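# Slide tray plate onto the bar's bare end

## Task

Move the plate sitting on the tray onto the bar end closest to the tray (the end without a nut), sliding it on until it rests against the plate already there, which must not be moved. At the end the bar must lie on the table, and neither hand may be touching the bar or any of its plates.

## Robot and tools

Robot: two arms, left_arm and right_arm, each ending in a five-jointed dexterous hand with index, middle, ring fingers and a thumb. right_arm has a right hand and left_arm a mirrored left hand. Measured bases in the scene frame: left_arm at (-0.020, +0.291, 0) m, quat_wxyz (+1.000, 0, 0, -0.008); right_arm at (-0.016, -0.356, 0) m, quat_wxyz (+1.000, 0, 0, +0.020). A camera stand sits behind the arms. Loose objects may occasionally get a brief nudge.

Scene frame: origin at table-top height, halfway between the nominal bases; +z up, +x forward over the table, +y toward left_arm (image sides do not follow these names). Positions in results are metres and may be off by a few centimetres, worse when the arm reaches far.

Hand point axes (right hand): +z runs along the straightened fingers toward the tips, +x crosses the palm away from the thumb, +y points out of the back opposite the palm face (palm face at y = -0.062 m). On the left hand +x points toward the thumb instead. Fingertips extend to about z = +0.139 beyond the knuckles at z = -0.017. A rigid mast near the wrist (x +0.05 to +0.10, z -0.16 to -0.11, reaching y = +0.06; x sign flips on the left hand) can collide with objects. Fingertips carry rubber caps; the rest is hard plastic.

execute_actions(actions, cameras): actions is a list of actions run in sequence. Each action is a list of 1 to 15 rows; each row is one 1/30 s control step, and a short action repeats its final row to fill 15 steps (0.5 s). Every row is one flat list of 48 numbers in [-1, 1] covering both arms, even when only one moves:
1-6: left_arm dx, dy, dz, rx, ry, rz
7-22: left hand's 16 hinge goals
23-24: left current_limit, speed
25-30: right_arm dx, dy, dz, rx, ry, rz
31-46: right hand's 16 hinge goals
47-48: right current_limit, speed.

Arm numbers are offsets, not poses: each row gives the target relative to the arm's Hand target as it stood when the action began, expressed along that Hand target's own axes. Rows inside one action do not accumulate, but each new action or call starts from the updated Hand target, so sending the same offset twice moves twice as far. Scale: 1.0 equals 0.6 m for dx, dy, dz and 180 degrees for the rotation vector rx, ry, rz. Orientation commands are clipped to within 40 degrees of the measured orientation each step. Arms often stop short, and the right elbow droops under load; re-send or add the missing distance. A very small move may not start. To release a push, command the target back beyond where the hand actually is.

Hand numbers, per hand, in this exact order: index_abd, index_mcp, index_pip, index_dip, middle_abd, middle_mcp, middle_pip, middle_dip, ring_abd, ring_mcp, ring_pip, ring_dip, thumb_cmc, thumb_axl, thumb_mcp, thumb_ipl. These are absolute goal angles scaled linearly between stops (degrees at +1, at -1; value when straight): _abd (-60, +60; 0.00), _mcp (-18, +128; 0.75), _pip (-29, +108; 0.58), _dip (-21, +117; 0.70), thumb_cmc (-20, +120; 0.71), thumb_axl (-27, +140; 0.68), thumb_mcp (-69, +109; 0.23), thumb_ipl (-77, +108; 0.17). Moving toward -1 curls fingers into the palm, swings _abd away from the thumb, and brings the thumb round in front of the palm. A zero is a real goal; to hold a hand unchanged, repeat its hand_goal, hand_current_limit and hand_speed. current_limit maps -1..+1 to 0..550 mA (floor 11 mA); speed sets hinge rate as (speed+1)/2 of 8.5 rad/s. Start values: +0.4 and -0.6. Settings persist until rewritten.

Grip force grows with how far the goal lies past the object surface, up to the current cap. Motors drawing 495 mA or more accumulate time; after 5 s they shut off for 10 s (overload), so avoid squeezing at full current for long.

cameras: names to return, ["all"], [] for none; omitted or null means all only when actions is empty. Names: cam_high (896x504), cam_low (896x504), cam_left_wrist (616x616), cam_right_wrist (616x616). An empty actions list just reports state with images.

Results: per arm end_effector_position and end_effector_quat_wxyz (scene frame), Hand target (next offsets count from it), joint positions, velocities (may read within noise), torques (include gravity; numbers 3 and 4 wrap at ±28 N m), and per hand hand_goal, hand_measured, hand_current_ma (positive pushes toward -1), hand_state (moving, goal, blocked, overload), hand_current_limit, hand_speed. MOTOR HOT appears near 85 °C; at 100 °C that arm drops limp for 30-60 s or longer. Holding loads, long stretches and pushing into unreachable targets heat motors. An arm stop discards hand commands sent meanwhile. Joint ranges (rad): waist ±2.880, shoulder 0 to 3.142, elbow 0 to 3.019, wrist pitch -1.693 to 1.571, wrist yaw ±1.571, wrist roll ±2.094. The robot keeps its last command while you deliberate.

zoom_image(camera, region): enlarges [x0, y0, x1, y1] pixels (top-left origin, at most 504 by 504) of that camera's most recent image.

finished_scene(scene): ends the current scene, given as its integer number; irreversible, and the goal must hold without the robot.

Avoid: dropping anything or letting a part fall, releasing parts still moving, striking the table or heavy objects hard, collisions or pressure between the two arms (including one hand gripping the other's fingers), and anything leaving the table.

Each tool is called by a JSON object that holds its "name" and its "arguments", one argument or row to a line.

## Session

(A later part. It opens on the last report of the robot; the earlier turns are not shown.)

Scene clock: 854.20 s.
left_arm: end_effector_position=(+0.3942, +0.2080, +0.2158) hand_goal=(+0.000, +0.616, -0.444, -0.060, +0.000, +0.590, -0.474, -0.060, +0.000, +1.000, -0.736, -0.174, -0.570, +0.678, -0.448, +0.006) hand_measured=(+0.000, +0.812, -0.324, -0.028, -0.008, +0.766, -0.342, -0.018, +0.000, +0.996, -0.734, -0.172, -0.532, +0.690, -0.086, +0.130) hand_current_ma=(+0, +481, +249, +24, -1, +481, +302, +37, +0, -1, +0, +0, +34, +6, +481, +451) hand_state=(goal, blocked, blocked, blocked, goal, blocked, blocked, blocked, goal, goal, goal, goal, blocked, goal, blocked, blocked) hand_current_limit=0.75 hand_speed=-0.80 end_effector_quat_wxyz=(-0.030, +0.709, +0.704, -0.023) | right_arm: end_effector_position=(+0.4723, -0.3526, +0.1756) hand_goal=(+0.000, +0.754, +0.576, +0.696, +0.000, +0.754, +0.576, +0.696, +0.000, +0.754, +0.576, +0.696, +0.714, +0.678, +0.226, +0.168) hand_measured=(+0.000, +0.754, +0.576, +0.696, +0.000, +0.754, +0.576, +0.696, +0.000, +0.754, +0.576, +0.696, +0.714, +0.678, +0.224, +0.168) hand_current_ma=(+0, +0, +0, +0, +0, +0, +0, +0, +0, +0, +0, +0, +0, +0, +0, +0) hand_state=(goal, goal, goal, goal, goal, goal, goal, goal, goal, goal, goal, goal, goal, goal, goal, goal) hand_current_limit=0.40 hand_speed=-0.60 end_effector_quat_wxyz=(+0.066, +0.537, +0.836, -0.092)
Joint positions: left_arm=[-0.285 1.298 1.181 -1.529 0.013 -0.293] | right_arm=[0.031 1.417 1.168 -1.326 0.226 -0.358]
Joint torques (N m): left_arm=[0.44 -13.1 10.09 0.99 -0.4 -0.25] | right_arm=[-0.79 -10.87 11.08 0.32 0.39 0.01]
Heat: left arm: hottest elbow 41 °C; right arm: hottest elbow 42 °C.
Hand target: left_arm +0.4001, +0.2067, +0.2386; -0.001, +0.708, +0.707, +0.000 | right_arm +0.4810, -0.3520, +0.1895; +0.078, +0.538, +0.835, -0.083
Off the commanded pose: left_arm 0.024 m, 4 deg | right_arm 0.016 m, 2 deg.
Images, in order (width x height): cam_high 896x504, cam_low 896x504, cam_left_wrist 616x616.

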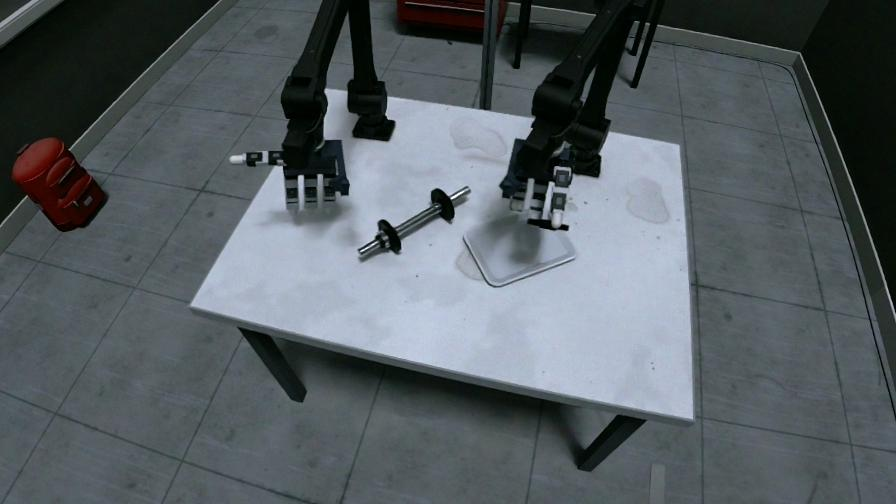

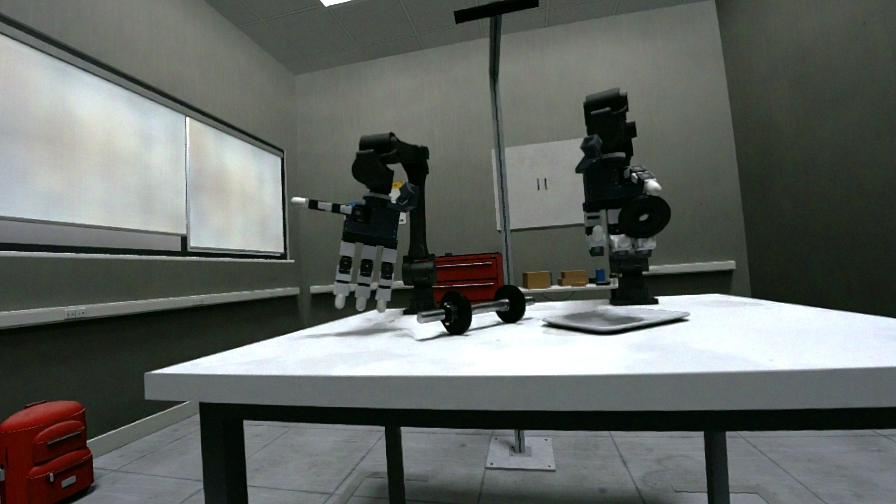

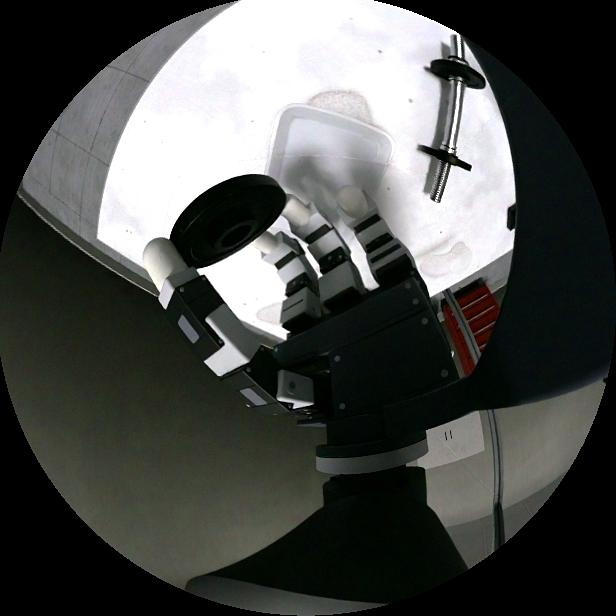

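{"name": "execute_actions", "arguments": {
  "actions": [
    [[0,0,0,0,0,0,0,0.616,-0.445,-0.06,0,0.589,-0.474,-0.06,0,1,-0.737,-0.174,-0.571,0.677,-0.449,0.005,0.75,-0.8,0.0663,-0.0909,-0.0269,0,0,0,0,-0.068,-0.299,-0.174,0,-0.068,-0.299,-0.174,0,-0.068,-0.299,-0.174,0.714,0.678,0.226,0.168,0.4,-0.4]],
    [[0,0,0,0,0,0,0,0.616,-0.445,-0.06,0,0.589,-0.474,-0.06,0,1,-0.737,-0.174,-0.571,0.677,-0.449,0.005,0.75,-0.8,0.0663,-0.0909,-0.0269,0,0,0,0,-0.068,-0.299,-0.174,0,-0.068,-0.299,-0.174,0,-0.068,-0.299,-0.174,0.714,0.678,0.226,0.168,0.4,-0.4]],
    [[0,0,0,0,0,0,0,0.616,-0.445,-0.06,0,0.589,-0.474,-0.06,0,1,-0.737,-0.174,-0.571,0.677,-0.449,0.005,0.75,-0.8,0.0663,-0.0909,-0.0269,0,0,0,0,-0.068,-0.299,-0.174,0,-0.068,-0.299,-0.174,0,-0.068,-0.299,-0.174,0.714,0.678,0.226,0.168,0.4,-0.4]],
    [[0,0,0,0,0,0,0,0.616,-0.445,-0.06,0,0.589,-0.474,-0.06,0,1,-0.737,-0.174,-0.571,0.677,-0.449,0.005,0.75,-0.8,0,0,0,0.0047,0.0146,0.0701,0,-0.068,-0.299,-0.174,0,-0.068,-0.299,-0.174,0,-0.068,-0.299,-0.174,0.714,0.678,0.226,0.168,0.4,-0.4]],
    [[0,0,0,0,0,0,0,0.616,-0.445,-0.06,0,0.589,-0.474,-0.06,0,1,-0.737,-0.174,-0.571,0.677,-0.449,0.005,0.75,-0.8,0,0,0,0.0047,0.0146,0.0701,0,-0.068,-0.299,-0.174,0,-0.068,-0.299,-0.174,0,-0.068,-0.299,-0.174,0.714,0.678,0.226,0.168,0.4,-0.4]],
    [[0,0,0,0,0,0,0,0.616,-0.445,-0.06,0,0.589,-0.474,-0.06,0,1,-0.737,-0.174,-0.571,0.677,-0.449,0.005,0.75,-0.8,0,0,0,0.0047,0.0146,0.0701,0,-0.068,-0.299,-0.174,0,-0.068,-0.299,-0.174,0,-0.068,-0.299,-0.174,0.714,0.678,0.226,0.168,0.4,-0.4]],
    [[0,0,0,0,0,0,0,0.616,-0.445,-0.06,0,0.589,-0.474,-0.06,0,1,-0.737,-0.174,-0.571,0.677,-0.449,0.005,0.75,-0.8,0,0,0,0.0047,0.0146,0.0701,0,-0.068,-0.299,-0.174,0,-0.068,-0.299,-0.174,0,-0.068,-0.299,-0.174,0.714,0.678,0.226,0.168,0.4,-0.4]],
    [[0,0,0,0,0,0,0,0.616,-0.445,-0.06,0,0.589,-0.474,-0.06,0,1,-0.737,-0.174,-0.571,0.677,-0.449,0.005,0.75,-0.8,0,0,0,0.0047,0.0146,0.0701,0,-0.068,-0.299,-0.174,0,-0.068,-0.299,-0.174,0,-0.068,-0.299,-0.174,0.714,0.678,0.226,0.168,0.4,-0.4]]
  ],
  "cameras": ["cam_high","cam_right_wrist"]
}}

Scene clock: 883.93 s.
left_arm: end_effector_position=(+0.3942, +0.2084, +0.2159) hand_goal=(+0.000, +0.616, -0.444, -0.060, +0.000, +0.590, -0.474, -0.060, +0.000, +1.000, -0.736, -0.174, -0.570, +0.678, -0.448, +0.006) hand_measured=(+0.000, +0.812, -0.324, -0.028, -0.008, +0.766, -0.342, -0.018, +0.000, +0.996, -0.734, -0.172, -0.532, +0.690, -0.086, +0.130) hand_current_ma=(+0, +481, +249, +24, -1, +481, +302, +37, +0, -1, +0, +0, +34, +6, +481, +451) hand_state=(goal, blocked, blocked, blocked, goal, blocked, blocked, blocked, goal, goal, goal, goal, blocked, goal, blocked, blocked) hand_current_limit=0.75 hand_speed=-0.80 end_effector_quat_wxyz=(-0.031, +0.709, +0.704, -0.023) | right_arm: end_effector_position=(+0.2636, -0.3130, +0.1995) hand_goal=(+0.000, -0.068, -0.298, -0.174, +0.000, -0.068, -0.298, -0.174, +0.000, -0.068, -0.298, -0.174, +0.714, +0.678, +0.226, +0.168) hand_measured=(+0.000, -0.054, -0.292, -0.172, +0.000, -0.052, -0.290, -0.172, +0.000, -0.054, -0.292, -0.172, +0.714, +0.678, +0.224, +0.168) hand_current_ma=(+0, +5, +1, +0, +0, +6, +1, +0, +0, +5, +1, +0, +0, +0, +0, +0) hand_state=(goal, goal, goal, goal, goal, goal, goal, goal, goal, goal, goal, goal, goal, goal, goal, goal) hand_current_limit=0.40 hand_speed=-0.40 end_effector_quat_wxyz=(-0.003, +0.902, +0.430, -0.030)
Joint positions: left_arm=[-0.285 1.298 1.181 -1.529 0.011 -0.294] | right_arm=[0.422 1.045 0.929 -1.515 -0.006 1.143]
Joint torques (N m): left_arm=[-0.73 -12.69 10.29 1.36 -0.44 -0.2] | right_arm=[0.15 -4.66 13.79 0.64 0.47 0.08]
Heat: left arm: hottest elbow 43 °C; right arm: hottest elbow 42 °C.
Hand target: left_arm +0.4001, +0.2067, +0.2386; -0.001, +0.708, +0.706, +0.000 | right_arm +0.2811, -0.3021, +0.2194; +0.000, +0.903, +0.431, +0.000
Off the commanded pose: left_arm 0.024 m, 4 deg | right_arm 0.029 m, 3 deg.
Images, in order (width x height): cam_high 896x504, cam_right_wrist 616x616.

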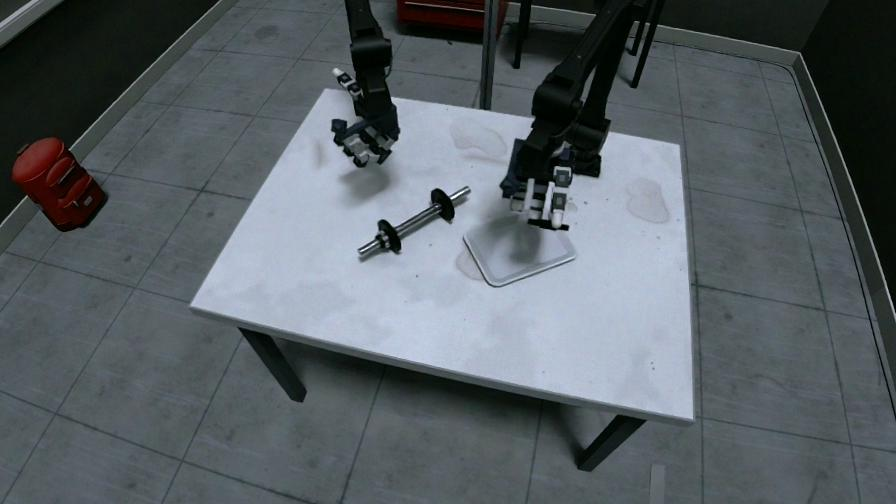

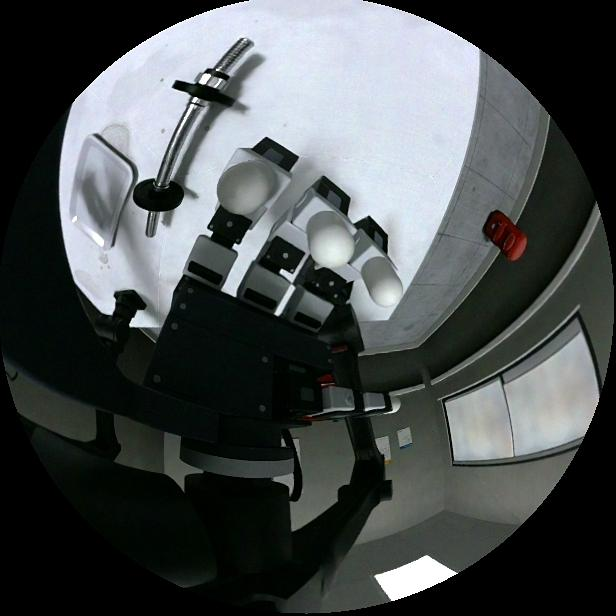

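{"name": "execute_actions", "arguments": {
  "actions": [
    [[0,0,0,0,0,0,0,0.616,-0.445,-0.06,0,0.589,-0.474,-0.06,0,1,-0.737,-0.174,-0.571,0.677,-0.449,0.005,0.75,-0.8,0.0484,-0.0824,0,0,0,0,0,-0.068,-0.299,-0.174,0,-0.068,-0.299,-0.174,0,-0.068,-0.299,-0.174,0.714,0.678,0.226,0.168,0.4,-0.4]],
    [[0,0,0,0,0,0,0,0.616,-0.445,-0.06,0,0.589,-0.474,-0.06,0,1,-0.737,-0.174,-0.571,0.677,-0.449,0.005,0.75,-0.8,0.0484,-0.0824,0,0,0,0,0,-0.068,-0.299,-0.174,0,-0.068,-0.299,-0.174,0,-0.068,-0.299,-0.174,0.714,0.678,0.226,0.168,0.4,-0.4]],
    [[0,0,0,0,0,0,0,0.616,-0.445,-0.06,0,0.589,-0.474,-0.06,0,1,-0.737,-0.174,-0.571,0.677,-0.449,0.005,0.75,-0.8,0.0484,-0.0824,0,0,0,0,0,-0.068,-0.299,-0.174,0,-0.068,-0.299,-0.174,0,-0.068,-0.299,-0.174,0.714,0.678,0.226,0.168,0.4,-0.4]],
    [[0,0,0,0,0,0,0,0.616,-0.445,-0.06,0,0.589,-0.474,-0.06,0,1,-0.737,-0.174,-0.571,0.677,-0.449,0.005,0.75,-0.8,0.0484,-0.0824,0,0,0,0,0,-0.068,-0.299,-0.174,0,-0.068,-0.299,-0.174,0,-0.068,-0.299,-0.174,0.714,0.678,0.226,0.168,0.4,-0.4]],
    [[0,0,0,0,0,0,0,0.616,-0.445,-0.06,0,0.589,-0.474,-0.06,0,1,-0.737,-0.174,-0.571,0.677,-0.449,0.005,0.75,-0.8,0.0484,-0.0824,0,0,0,0,0,-0.068,-0.299,-0.174,0,-0.068,-0.299,-0.174,0,-0.068,-0.299,-0.174,0.714,0.678,0.226,0.168,0.4,-0.4]],
    [[0,0,0,0,0,0,0,0.616,-0.445,-0.06,0,0.589,-0.474,-0.06,0,1,-0.737,-0.174,-0.571,0.677,-0.449,0.005,0.75,-0.8,0.0484,-0.0824,0,0,0,0,0,-0.068,-0.299,-0.174,0,-0.068,-0.299,-0.174,0,-0.068,-0.299,-0.174,0.714,0.678,0.226,0.168,0.4,-0.4]]
  ],
  "cameras": ["cam_high","cam_low","cam_right_wrist"]
}}

Scene clock: 895.97 s.
left_arm: end_effector_position=(+0.3942, +0.2084, +0.2159) hand_goal=(+0.000, +0.616, -0.444, -0.060, +0.000, +0.590, -0.474, -0.060, +0.000, +1.000, -0.736, -0.174, -0.570, +0.678, -0.448, +0.006) hand_measured=(+0.000, +0.812, -0.324, -0.028, -0.008, +0.766, -0.342, -0.018, +0.000, +0.996, -0.734, -0.172, -0.532, +0.690, -0.086, +0.130) hand_current_ma=(+0, +481, +249, +24, -1, +481, +302, +37, +0, -1, +0, +0, +34, +6, +481, +451) hand_state=(goal, blocked, blocked, blocked, goal, blocked, blocked, blocked, goal, goal, goal, goal, blocked, goal, blocked, blocked) hand_current_limit=0.75 hand_speed=-0.80 end_effector_quat_wxyz=(-0.031, +0.709, +0.704, -0.023) | right_arm: end_effector_position=(+0.1562, +0.0063, +0.2030) hand_goal=(+0.000, -0.068, -0.298, -0.174, +0.000, -0.068, -0.298, -0.174, +0.000, -0.068, -0.298, -0.174, +0.714, +0.678, +0.226, +0.168) hand_measured=(+0.000, -0.054, -0.292, -0.172, +0.000, -0.054, -0.290, -0.172, +0.000, -0.054, -0.292, -0.172, +0.714, +0.678, +0.222, +0.168) hand_current_ma=(+0, +5, +1, +0, +0, +6, +1, +0, +0, +5, +1, +0, +0, +0, +0, +0) hand_state=(goal, goal, goal, goal, goal, goal, goal, goal, goal, goal, goal, goal, goal, goal, goal, goal) hand_current_limit=0.40 hand_speed=-0.40 end_effector_quat_wxyz=(+0.013, +0.901, +0.434, -0.015)
Joint positions: left_arm=[-0.285 1.298 1.181 -1.529 0.011 -0.294] | right_arm=[1.26 1.551 1.388 -1.447 -0.005 1.973]
Joint torques (N m): left_arm=[-0.44 -13.68 10.14 1.2 -0.44 -0.22] | right_arm=[-0.62 -12.16 13.35 -0.4 0.44 0.04]
Heat: left arm: hottest elbow 43 °C; right arm: hottest elbow 44 °C.
Hand target: left_arm +0.4001, +0.2067, +0.2386; -0.001, +0.708, +0.706, +0.000 | right_arm +0.1600, +0.0199, +0.2197; -0.001, +0.903, +0.431, +0.000
Off the commanded pose: left_arm 0.024 m, 4 deg | right_arm 0.022 m, 2 deg.
Images, in order (width x height): cam_high 896x504, cam_low 896x504, cam_right_wrist 616x616.

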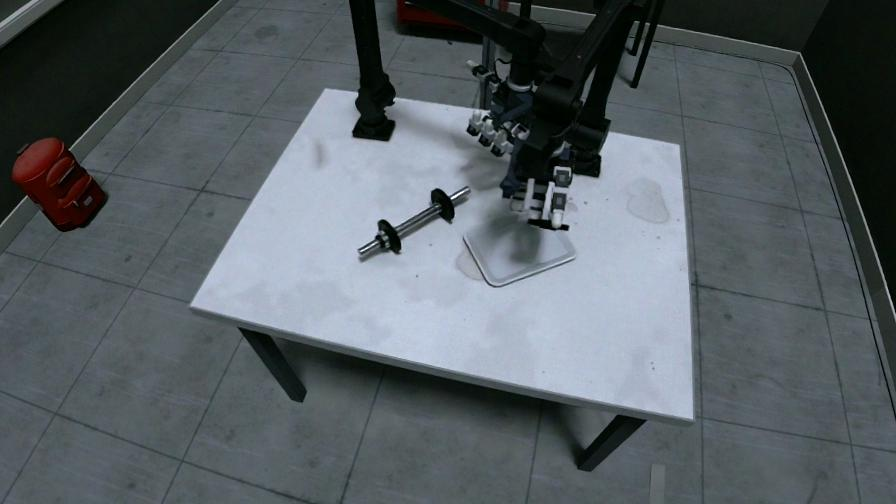

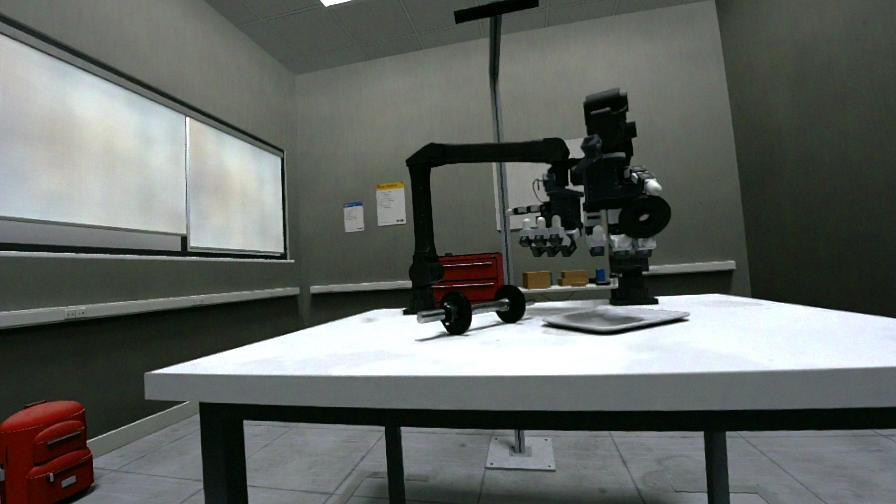

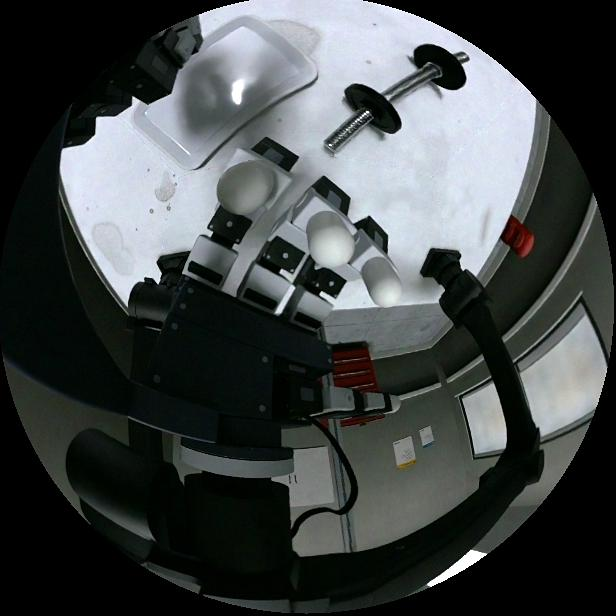

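{"name": "zoom_image", "arguments": {
  "camera": "cam_high",
  "region": [420, 40, 580, 220]
}}

{"name": "zoom_image", "arguments": {
  "camera": "cam_right_wrist",
  "region": [150, 20, 500, 340]
}}

Scaled by 2.800.

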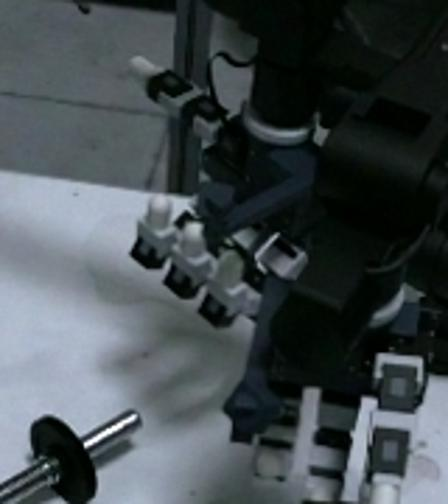

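Scaled by 1.440 from the camera's 616x616 image, which has a finer 880x880 frame.

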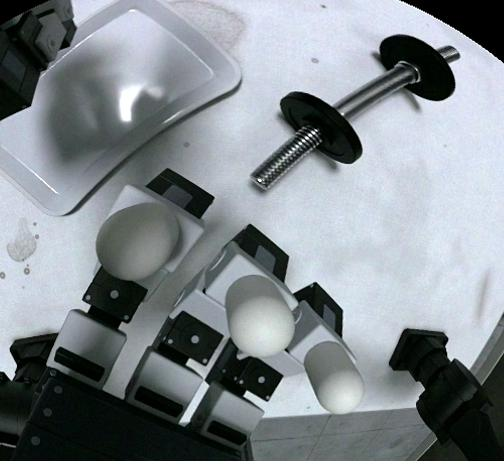

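{"name": "execute_actions", "arguments": {
  "actions": [
    [[0,0,0,0,0,0,0,0.616,-0.445,-0.06,0,0.589,-0.474,-0.06,0,1,-0.737,-0.174,-0.571,0.677,-0.449,0.005,0.75,-0.8,0,0,0.065,0,0,0,0,-0.068,-0.299,-0.174,0,-0.068,-0.299,-0.174,0,-0.068,-0.299,-0.174,0.714,0.678,0.226,0.168,0.4,-0.4]],
    [[0,0,0,0,0,0,0,0.616,-0.445,-0.06,0,0.589,-0.474,-0.06,0,1,-0.737,-0.174,-0.571,0.677,-0.449,0.005,0.75,-0.8,0,0,0.065,0,0,0,0,-0.068,-0.299,-0.174,0,-0.068,-0.299,-0.174,0,-0.068,-0.299,-0.174,0.714,0.678,0.226,0.168,0.4,-0.4]],
    [[0,0,0,0,0,0,0,0.616,-0.445,-0.06,0,0.589,-0.474,-0.06,0,1,-0.737,-0.174,-0.571,0.677,-0.449,0.005,0.75,-0.8,0,0,0.065,0,0,0,0,-0.068,-0.299,-0.174,0,-0.068,-0.299,-0.174,0,-0.068,-0.299,-0.174,0.714,0.678,0.226,0.168,0.4,-0.4]]
  ],
  "cameras": ["cam_high","cam_low","cam_right_wrist"]
}}

{"name": "zoom_image", "arguments": {
  "camera": "cam_right_wrist",
  "region": [150, 20, 500, 340]
}}

Scene clock: 916.90 s.
left_arm: end_effector_position=(+0.3942, +0.2084, +0.2159) hand_goal=(+0.000, +0.616, -0.444, -0.060, +0.000, +0.590, -0.474, -0.060, +0.000, +1.000, -0.736, -0.174, -0.570, +0.678, -0.448, +0.006) hand_measured=(+0.000, +0.812, -0.324, -0.028, -0.008, +0.766, -0.342, -0.018, +0.000, +0.996, -0.734, -0.172, -0.532, +0.690, -0.086, +0.130) hand_current_ma=(+0, +481, +249, +24, -1, +481, +302, +37, +0, -1, +0, +0, +34, +6, +481, +451) hand_state=(goal, blocked, blocked, blocked, goal, blocked, blocked, blocked, goal, goal, goal, goal, blocked, goal, blocked, blocked) hand_current_limit=0.75 hand_speed=-0.80 end_effector_quat_wxyz=(-0.031, +0.709, +0.704, -0.023) | right_arm: end_effector_position=(+0.1590, +0.0168, +0.1022) hand_goal=(+0.000, -0.068, -0.298, -0.174, +0.000, -0.068, -0.298, -0.174, +0.000, -0.068, -0.298, -0.174, +0.714, +0.678, +0.226, +0.168) hand_measured=(+0.000, -0.054, -0.292, -0.172, +0.000, -0.054, -0.290, -0.172, +0.000, -0.054, -0.292, -0.172, +0.714, +0.678, +0.222, +0.168) hand_current_ma=(+0, +5, +1, +0, +0, +6, +1, +0, +0, +5, +1, +0, +0, +0, -1, +0) hand_state=(goal, goal, goal, goal, goal, goal, goal, goal, goal, goal, goal, goal, goal, goal, goal, goal) hand_current_limit=0.40 hand_speed=-0.40 end_effector_quat_wxyz=(+0.004, +0.901, +0.433, -0.006)
Joint positions: left_arm=[-0.285 1.298 1.181 -1.529 0.011 -0.294] | right_arm=[1.26 1.637 1.22 -1.168 -0.004 1.975]
Joint torques (N m): left_arm=[-0.56 -12.45 10.18 1.21 -0.45 -0.22] | right_arm=[-0.62 -13.1 8.12 0.5 0.44 0.05]
Heat: left arm: hottest elbow 43 °C; right arm: hottest elbow 43 °C.
Hand target: left_arm +0.4001, +0.2067, +0.2386; -0.001, +0.708, +0.706, +0.000 | right_arm +0.1600, +0.0200, +0.1026; +0.000, +0.903, +0.431, +0.000
Off the commanded pose: left_arm 0.024 m, 4 deg | right_arm 0.003 m, 1 deg.
Images, in order (width x height): cam_high 896x504, cam_low 896x504, cam_right_wrist 616x616.

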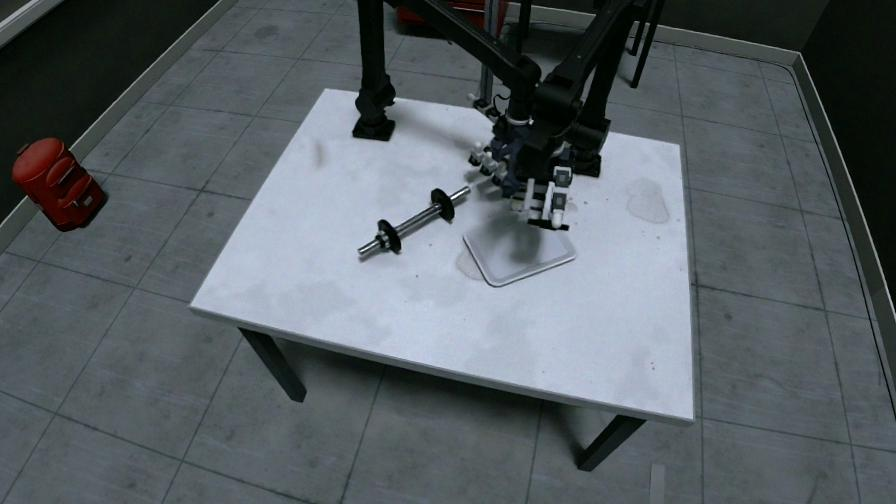

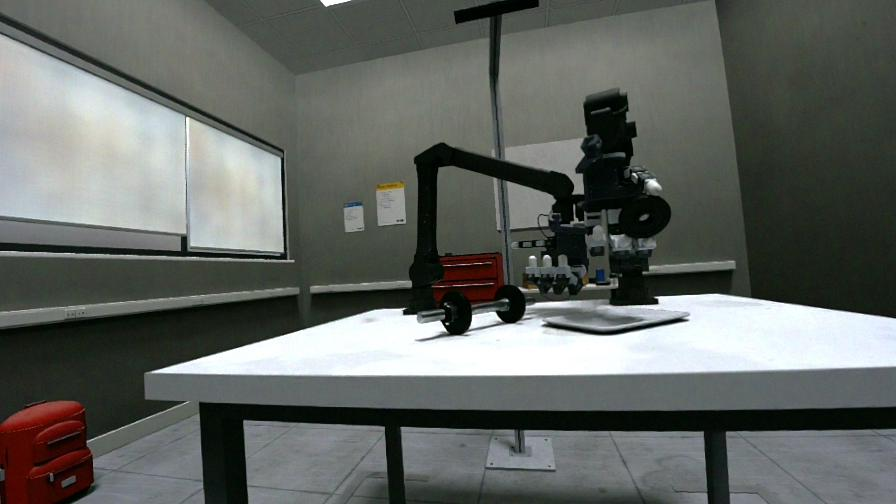

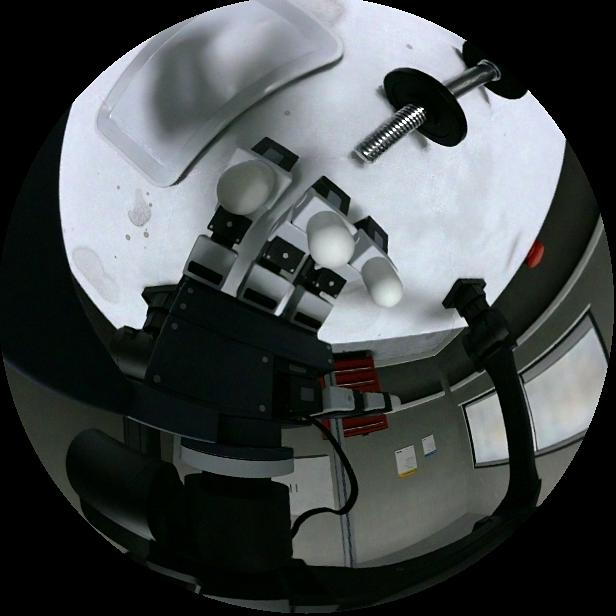

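Scaled by 1.440 from the camera's 616x616 image, which has a finer 880x880 frame.

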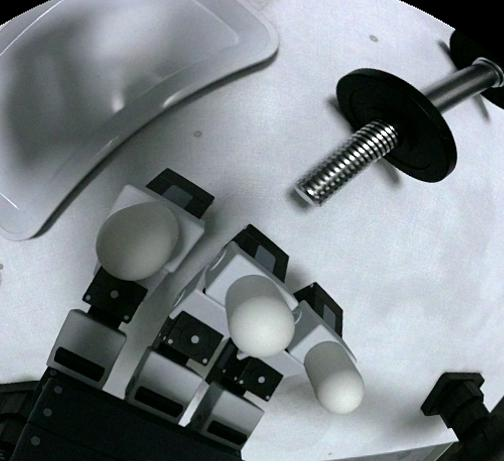

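{"name": "execute_actions", "arguments": {
  "actions": [
    [[0,0,0,0,0,0,0,0.616,-0.445,-0.06,0,0.589,-0.474,-0.06,0,1,-0.737,-0.174,-0.571,0.677,-0.449,0.005,0.75,-0.8,-0.0075,0,0.0483,0,0,0,0,-0.068,-0.299,-0.174,0,-0.068,-0.299,-0.174,0,-0.068,-0.299,-0.174,0.714,0.678,0.226,0.168,0.4,-0.4]],
    [[0,0,0,0,0,0,0,0.616,-0.445,-0.06,0,0.589,-0.474,-0.06,0,1,-0.737,-0.174,-0.571,0.677,-0.449,0.005,0.75,-0.8,-0.0075,0,0.0483,0,0,0,0,-0.068,-0.299,-0.174,0,-0.068,-0.299,-0.174,0,-0.068,-0.299,-0.174,0.714,0.678,0.226,0.168,0.4,-0.4]]
  ],
  "cameras": ["cam_high","cam_low","cam_right_wrist"]
}}

{"name": "zoom_image", "arguments": {
  "camera": "cam_right_wrist",
  "region": [150, 20, 500, 340]
}}

{"name": "zoom_image", "arguments": {
  "camera": "cam_low",
  "region": [420, 220, 640, 350]
}}

Scene clock: 926.03 s.
left_arm: end_effector_position=(+0.3942, +0.2084, +0.2159) hand_goal=(+0.000, +0.616, -0.444, -0.060, +0.000, +0.590, -0.474, -0.060, +0.000, +1.000, -0.736, -0.174, -0.570, +0.678, -0.448, +0.006) hand_measured=(+0.000, +0.812, -0.324, -0.028, -0.008, +0.766, -0.342, -0.018, +0.000, +0.996, -0.734, -0.172, -0.532, +0.690, -0.086, +0.130) hand_current_ma=(+0, +481, +249, +24, -1, +481, +302, +37, +0, -1, +0, +0, +34, +6, +481, +451) hand_state=(goal, blocked, blocked, blocked, goal, blocked, blocked, blocked, goal, goal, goal, goal, blocked, goal, blocked, blocked) hand_current_limit=0.75 hand_speed=-0.80 end_effector_quat_wxyz=(-0.031, +0.709, +0.704, -0.023) | right_arm: end_effector_position=(+0.1574, +0.0119, +0.0516) hand_goal=(+0.000, -0.068, -0.298, -0.174, +0.000, -0.068, -0.298, -0.174, +0.000, -0.068, -0.298, -0.174, +0.714, +0.678, +0.226, +0.168) hand_measured=(+0.000, -0.054, -0.292, -0.172, +0.000, -0.054, -0.290, -0.172, +0.000, -0.072, -0.292, -0.172, +0.712, +0.678, +0.222, +0.168) hand_current_ma=(+0, +5, +1, +0, +0, +6, +1, +0, +0, +0, +1, +0, +0, +0, -1, +0) hand_state=(goal, goal, goal, goal, goal, goal, goal, goal, goal, goal, goal, goal, goal, goal, goal, goal) hand_current_limit=0.40 hand_speed=-0.40 end_effector_quat_wxyz=(-0.002, +0.903, +0.430, +0.001)
Joint positions: left_arm=[-0.285 1.298 1.181 -1.529 0.011 -0.294] | right_arm=[1.261 1.677 1.125 -1.014 -0.002 1.983]
Joint torques (N m): left_arm=[-0.15 -13.63 10.32 1.22 -0.44 -0.24] | right_arm=[-0.03 -11.99 6.99 0.57 0.34 0.03]
Heat: left arm: hottest elbow 43 °C; right arm: hottest elbow 43 °C.
Hand target: left_arm +0.4001, +0.2067, +0.2386; -0.001, +0.708, +0.706, +0.000 | right_arm +0.1544, +0.0132, +0.0448; -0.001, +0.902, +0.431, +0.000
Off the commanded pose: left_arm 0.024 m, 4 deg | right_arm 0.008 m, 0 deg.
Images, in order (width x height): cam_high 896x504, cam_low 896x504, cam_right_wrist 616x616.

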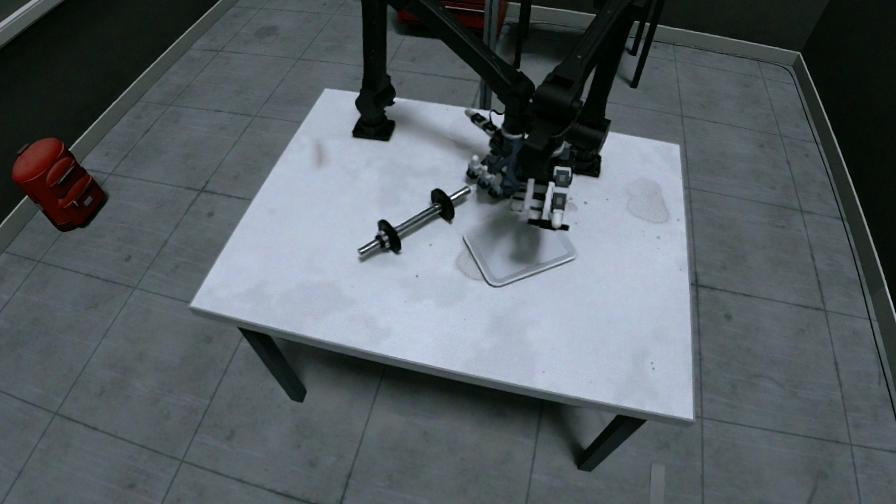

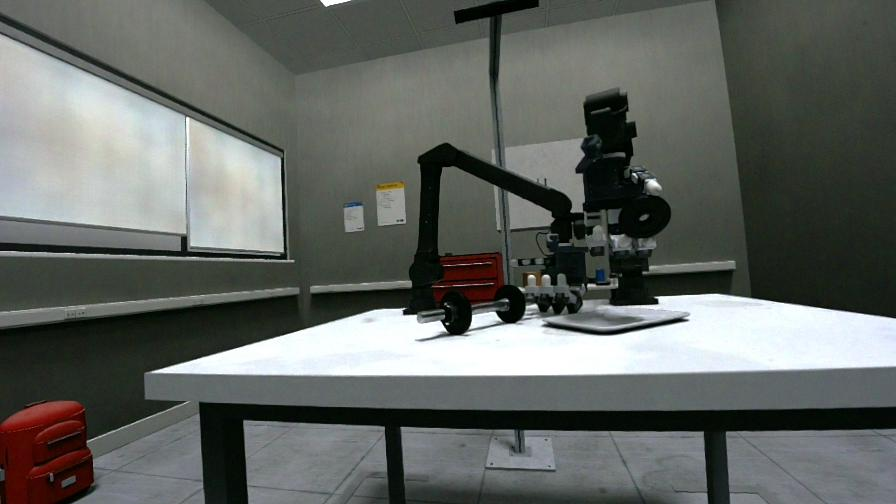

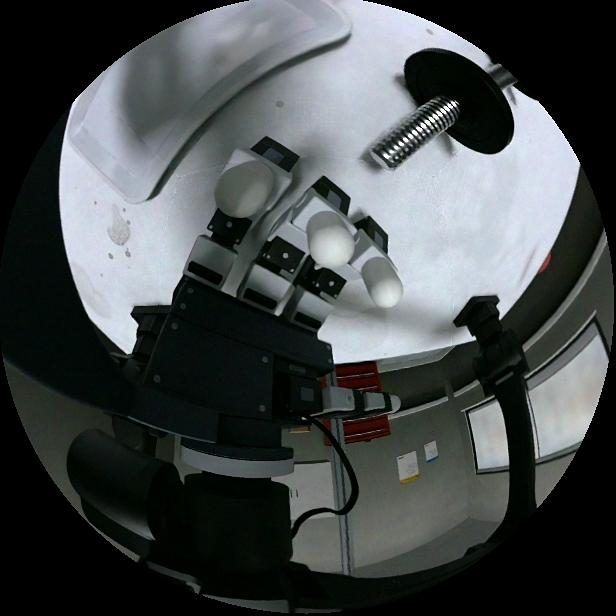

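Scaled by 1.440 from the camera's 616x616 image, which has a finer 880x880 frame.

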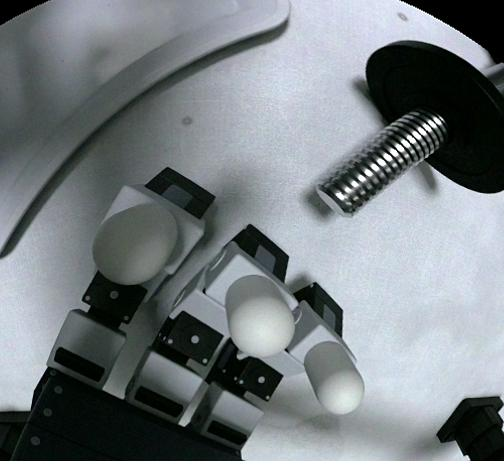

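Scaled by 2.291.

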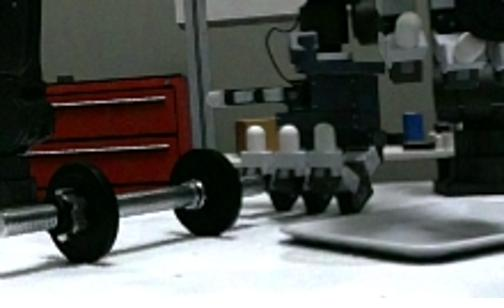

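{"name": "execute_actions", "arguments": {
  "actions": [
    [[0,0,0,0,0,0,0,0.616,-0.445,-0.06,0,0.589,-0.474,-0.06,0,1,-0.737,-0.174,-0.571,0.677,-0.449,0.005,0.75,-0.8,-0.005,0.0333,-0.0133,0,0,0,0,-0.068,-0.299,-0.174,0,-0.068,-0.299,-0.174,0,-0.068,-0.299,-0.174,0.714,0.678,0.226,0.168,0.4,-0.4]],
    [[0,0,0,0,0,0,0,0.616,-0.445,-0.06,0,0.589,-0.474,-0.06,0,1,-0.737,-0.174,-0.571,0.677,-0.449,0.005,0.75,-0.8,0,0.0333,0,0,0,0,0,-0.068,-0.299,-0.174,0,-0.068,-0.299,-0.174,0,-0.068,-0.299,-0.174,0.714,0.678,0.226,0.168,0.4,-0.4]]
  ],
  "cameras": ["cam_low","cam_right_wrist"]
}}

{"name": "zoom_image", "arguments": {
  "camera": "cam_right_wrist",
  "region": [150, 20, 500, 340]
}}

{"name": "zoom_image", "arguments": {
  "camera": "cam_low",
  "region": [420, 220, 640, 350]
}}

Scene clock: 935.70 s.
left_arm: end_effector_position=(+0.3942, +0.2084, +0.2159) hand_goal=(+0.000, +0.616, -0.444, -0.060, +0.000, +0.590, -0.474, -0.060, +0.000, +1.000, -0.736, -0.174, -0.570, +0.678, -0.448, +0.006) hand_measured=(+0.000, +0.812, -0.324, -0.028, -0.008, +0.766, -0.342, -0.018, +0.000, +0.996, -0.734, -0.172, -0.532, +0.690, -0.086, +0.130) hand_current_ma=(+0, +481, +249, +24, -1, +481, +302, +37, +0, -1, +0, +0, +34, +6, +481, +451) hand_state=(goal, blocked, blocked, blocked, goal, blocked, blocked, blocked, goal, goal, goal, goal, blocked, goal, blocked, blocked) hand_current_limit=0.75 hand_speed=-0.80 end_effector_quat_wxyz=(-0.031, +0.709, +0.704, -0.023) | right_arm: end_effector_position=(+0.1800, -0.0117, +0.0522) hand_goal=(+0.000, -0.068, -0.298, -0.174, +0.000, -0.068, -0.298, -0.174, +0.000, -0.068, -0.298, -0.174, +0.714, +0.678, +0.226, +0.168) hand_measured=(+0.000, -0.054, -0.292, -0.172, +0.000, -0.054, -0.290, -0.172, +0.000, -0.068, -0.292, -0.172, +0.714, +0.678, +0.222, +0.168) hand_current_ma=(+0, +5, +1, +0, +0, +5, +1, +0, +0, +0, +1, +0, +0, +0, -1, +0) hand_state=(goal, goal, goal, goal, goal, goal, goal, goal, goal, goal, goal, goal, goal, goal, goal, goal) hand_current_limit=0.40 hand_speed=-0.40 end_effector_quat_wxyz=(+0.001, +0.903, +0.430, -0.002)
Joint positions: left_arm=[-0.285 1.298 1.181 -1.529 0.011 -0.294] | right_arm=[1.197 1.646 1.084 -1.014 -0.002 1.918]
Joint torques (N m): left_arm=[-0.67 -12.63 10.5 1.37 -0.42 -0.22] | right_arm=[-1.38 -13.16 6.68 0.28 0.36 -0.1]
Heat: left arm: hottest elbow 43 °C; right arm: hottest elbow 42 °C.
Hand target: left_arm +0.4001, +0.2067, +0.2386; -0.001, +0.708, +0.706, +0.000 | right_arm +0.1835, -0.0143, +0.0528; -0.001, +0.902, +0.431, +0.000
Off the commanded pose: left_arm 0.024 m, 4 deg | right_arm 0.004 m, 0 deg.
Images, in order (width x height): cam_low 896x504, cam_right_wrist 616x616.

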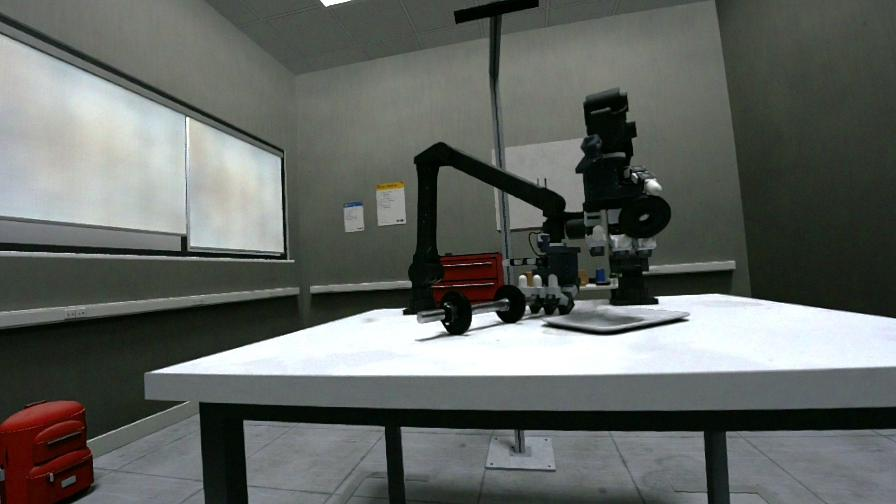

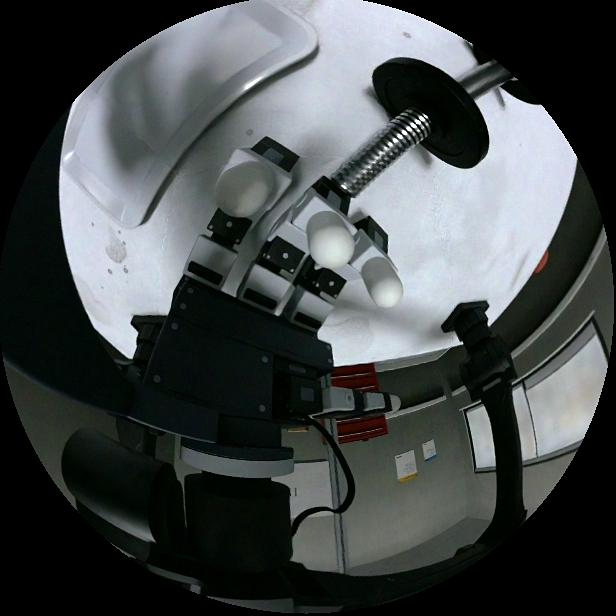

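Scaled by 1.440 from the camera's 616x616 image, which has a finer 880x880 frame.

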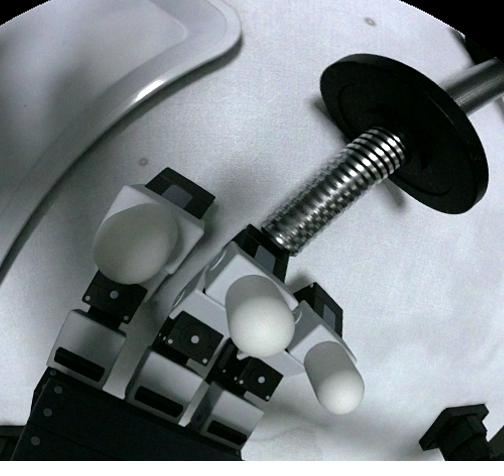

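Scaled by 2.291.

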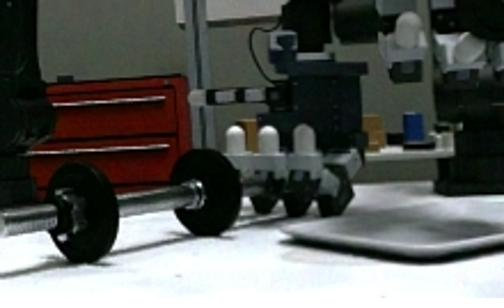

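{"name": "execute_actions", "arguments": {
  "actions": [
    [[0,0,0,0,0,0,0,0.616,-0.445,-0.06,0,0.589,-0.474,-0.06,0,1,-0.737,-0.174,-0.571,0.677,-0.449,0.005,0.75,-0.8,0,0.0333,0,0,0,0,0,-0.068,-0.299,-0.174,0,-0.068,-0.299,-0.174,0,-0.068,-0.299,-0.174,0.714,0.678,0.226,0.168,0.4,-0.4]],
    [[0,0,0,0,0,0,0,0.616,-0.445,-0.06,0,0.589,-0.474,-0.06,0,1,-0.737,-0.174,-0.571,0.677,-0.449,0.005,0.75,-0.8,0,0.0333,0,0,0,0,0,-0.068,-0.299,-0.174,0,-0.068,-0.299,-0.174,0,-0.068,-0.299,-0.174,0.714,0.678,0.226,0.168,0.4,-0.4]],
    [[0,0,0,0,0,0,0,0.616,-0.445,-0.06,0,0.589,-0.474,-0.06,0,1,-0.737,-0.174,-0.571,0.677,-0.449,0.005,0.75,-0.8,0,0.0333,0,0,0,0,0,-0.068,-0.299,-0.174,0,-0.068,-0.299,-0.174,0,-0.068,-0.299,-0.174,0.714,0.678,0.226,0.168,0.4,-0.4]]
  ],
  "cameras": ["cam_high","cam_right_wrist"]
}}

{"name": "zoom_image", "arguments": {
  "camera": "cam_right_wrist",
  "region": [150, 20, 500, 340]
}}

Scene clock: 942.07 s.
left_arm: end_effector_position=(+0.3942, +0.2084, +0.2159) hand_goal=(+0.000, +0.616, -0.444, -0.060, +0.000, +0.590, -0.474, -0.060, +0.000, +1.000, -0.736, -0.174, -0.570, +0.678, -0.448, +0.006) hand_measured=(+0.000, +0.812, -0.324, -0.028, -0.008, +0.766, -0.342, -0.018, +0.000, +0.996, -0.734, -0.172, -0.532, +0.690, -0.086, +0.130) hand_current_ma=(+0, +481, +249, +24, -1, +481, +302, +37, +0, -1, +0, +0, +34, +6, +481, +451) hand_state=(goal, blocked, blocked, blocked, goal, blocked, blocked, blocked, goal, goal, goal, goal, blocked, goal, blocked, blocked) hand_current_limit=0.75 hand_speed=-0.80 end_effector_quat_wxyz=(-0.031, +0.709, +0.704, -0.023) | right_arm: end_effector_position=(+0.2083, -0.0318, +0.0536) hand_goal=(+0.000, -0.068, -0.298, -0.174, +0.000, -0.068, -0.298, -0.174, +0.000, -0.068, -0.298, -0.174, +0.714, +0.678, +0.226, +0.168) hand_measured=(+0.000, -0.054, -0.292, -0.172, +0.010, -0.038, -0.318, -0.172, +0.000, -0.062, -0.292, -0.172, +0.714, +0.678, +0.222, +0.168) hand_current_ma=(+0, +5, +1, +0, +2, +22, -9, +0, +0, +1, +1, +0, +0, +0, -1, +0) hand_state=(goal, goal, goal, goal, goal, blocked, blocked, goal, goal, goal, goal, goal, goal, goal, goal, goal) hand_current_limit=0.40 hand_speed=-0.40 end_effector_quat_wxyz=(-0.018, +0.894, +0.447, -0.006)
Joint positions: left_arm=[-0.285 1.298 1.181 -1.529 0.011 -0.294] | right_arm=[1.11 1.602 1.043 -1 -0.035 1.793]
Joint torques (N m): left_arm=[-0.32 -12.98 10.43 1.17 -0.4 -0.29] | right_arm=[-4.89 -12.1 6.09 0.12 1.55 -0.15]
Heat: left arm: hottest elbow 44 °C; right arm: hottest elbow 42 °C.
Hand target: left_arm +0.4001, +0.2067, +0.2386; -0.001, +0.708, +0.706, +0.000 | right_arm +0.2301, -0.0521, +0.0527; +0.000, +0.902, +0.431, +0.000
Off the commanded pose: left_arm 0.024 m, 4 deg | right_arm 0.030 m, 3 deg.
Images, in order (width x height): cam_high 896x504, cam_right_wrist 616x616.

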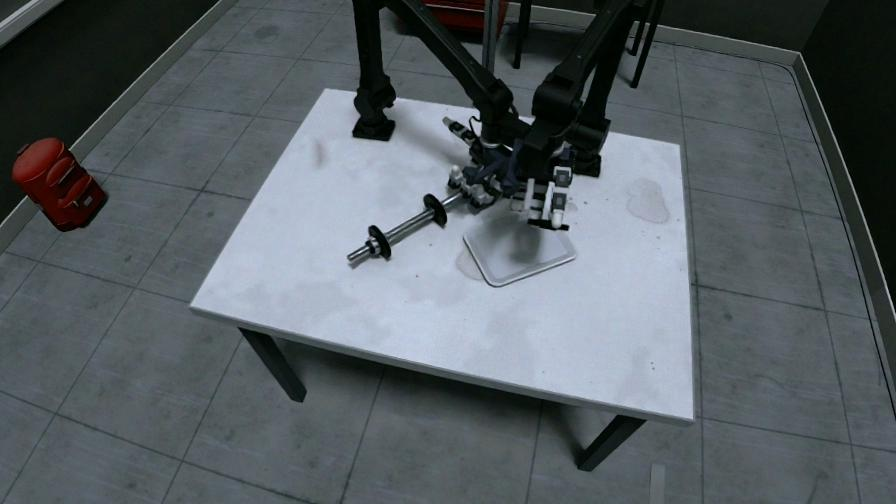

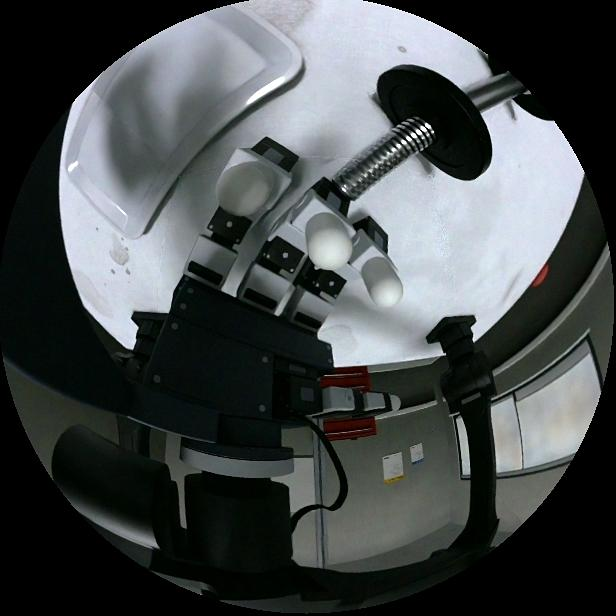

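Scaled by 1.440 from the camera's 616x616 image, which has a finer 880x880 frame.

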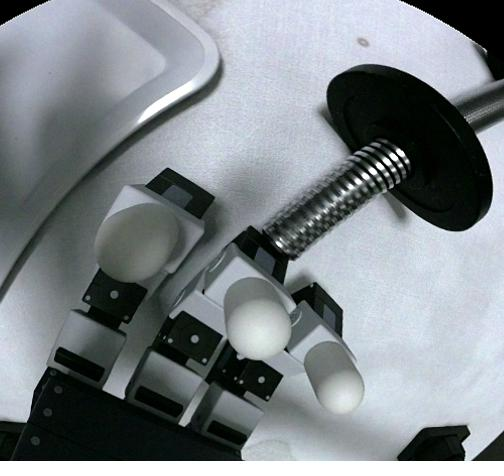

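{"name": "execute_actions", "arguments": {
  "actions": [
    [[0,0,0,0,0,0,0,0.616,-0.445,-0.06,0,0.589,-0.474,-0.06,0,1,-0.737,-0.174,-0.571,0.677,-0.449,0.005,0.75,-0.8,0,0.0333,0,0,0,0,0,-0.068,-0.299,-0.174,0,-0.068,-0.299,-0.174,0,-0.068,-0.299,-0.174,0.714,0.678,0.226,0.168,0.4,-0.4]],
    [[0,0,0,0,0,0,0,0.616,-0.445,-0.06,0,0.589,-0.474,-0.06,0,1,-0.737,-0.174,-0.571,0.677,-0.449,0.005,0.75,-0.8,0,0.0333,0,0,0,0,0,-0.068,-0.299,-0.174,0,-0.068,-0.299,-0.174,0,-0.068,-0.299,-0.174,0.714,0.678,0.226,0.168,0.4,-0.4]],
    [[0,0,0,0,0,0,0,0.616,-0.445,-0.06,0,0.589,-0.474,-0.06,0,1,-0.737,-0.174,-0.571,0.677,-0.449,0.005,0.75,-0.8,0,0.0333,0,0,0,0,0,-0.068,-0.299,-0.174,0,-0.068,-0.299,-0.174,0,-0.068,-0.299,-0.174,0.714,0.678,0.226,0.168,0.4,-0.4]],
    [[0,0,0,0,0,0,0,0.616,-0.445,-0.06,0,0.589,-0.474,-0.06,0,1,-0.737,-0.174,-0.571,0.677,-0.449,0.005,0.75,-0.8,0,0.0333,0,0,0,0,0,-0.068,-0.299,-0.174,0,-0.068,-0.299,-0.174,0,-0.068,-0.299,-0.174,0.714,0.678,0.226,0.168,0.4,-0.4]]
  ],
  "cameras": ["cam_high","cam_right_wrist"]
}}

{"name": "zoom_image", "arguments": {
  "camera": "cam_right_wrist",
  "region": [150, 20, 500, 340]
}}

Scene clock: 950.40 s.
left_arm: end_effector_position=(+0.3942, +0.2084, +0.2159) hand_goal=(+0.000, +0.616, -0.444, -0.060, +0.000, +0.590, -0.474, -0.060, +0.000, +1.000, -0.736, -0.174, -0.570, +0.678, -0.448, +0.006) hand_measured=(+0.000, +0.812, -0.324, -0.028, -0.008, +0.766, -0.342, -0.018, +0.000, +0.996, -0.734, -0.172, -0.532, +0.690, -0.086, +0.130) hand_current_ma=(+0, +481, +249, +24, -1, +481, +302, +37, +0, -1, +0, +0, +34, +6, +481, +451) hand_state=(goal, blocked, blocked, blocked, goal, blocked, blocked, blocked, goal, goal, goal, goal, blocked, goal, blocked, blocked) hand_current_limit=0.75 hand_speed=-0.80 end_effector_quat_wxyz=(-0.031, +0.709, +0.704, -0.023) | right_arm: end_effector_position=(+0.2731, -0.0828, +0.0512) hand_goal=(+0.000, -0.068, -0.298, -0.174, +0.000, -0.068, -0.298, -0.174, +0.000, -0.068, -0.298, -0.174, +0.714, +0.678, +0.226, +0.168) hand_measured=(+0.000, -0.054, -0.292, -0.172, +0.000, -0.012, -0.290, -0.172, +0.000, -0.062, -0.292, -0.172, +0.714, +0.678, +0.222, +0.168) hand_current_ma=(+0, +5, +1, +0, +0, +64, +2, +0, +0, +1, +1, +0, +0, +0, -1, +0) hand_state=(goal, goal, goal, goal, goal, blocked, goal, goal, goal, goal, goal, goal, goal, goal, goal, goal) hand_current_limit=0.40 hand_speed=-0.40 end_effector_quat_wxyz=(-0.016, +0.893, +0.449, -0.009)
Joint positions: left_arm=[-0.285 1.298 1.181 -1.529 0.011 -0.294] | right_arm=[0.916 1.582 1.009 -1 -0.036 1.594]
Joint torques (N m): left_arm=[-0.38 -12.4 10.26 1.11 -0.42 -0.26] | right_arm=[-4.6 -11.81 6.84 0.32 1.58 -0.07]
Heat: left arm: hottest elbow 44 °C; right arm: hottest elbow 41 °C.
Hand target: left_arm +0.4001, +0.2067, +0.2386; -0.001, +0.708, +0.706, +0.000 | right_arm +0.2921, -0.1023, +0.0527; -0.001, +0.902, +0.431, +0.000
Off the commanded pose: left_arm 0.024 m, 4 deg | right_arm 0.027 m, 3 deg.
Images, in order (width x height): cam_high 896x504, cam_right_wrist 616x616.

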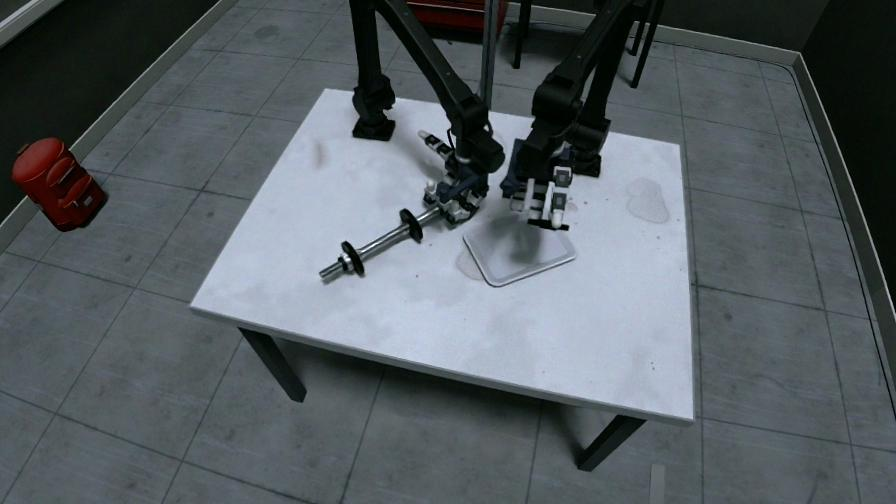

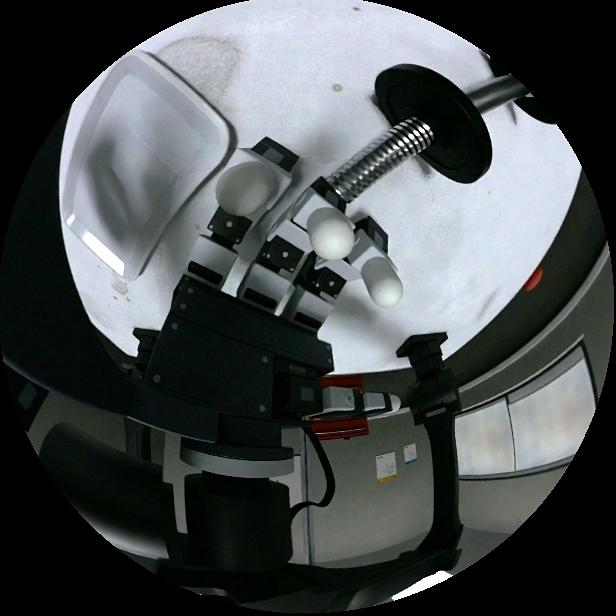

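Scaled by 1.440 from the camera's 616x616 image, which has a finer 880x880 frame.

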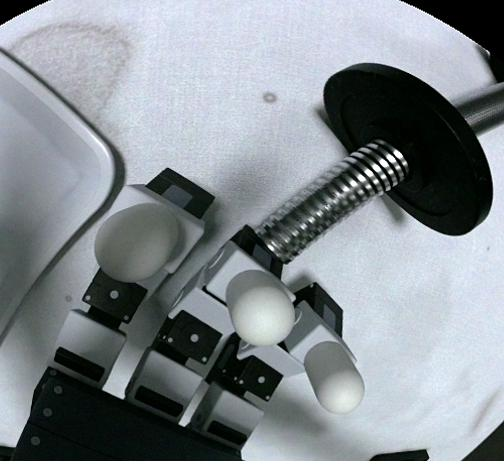

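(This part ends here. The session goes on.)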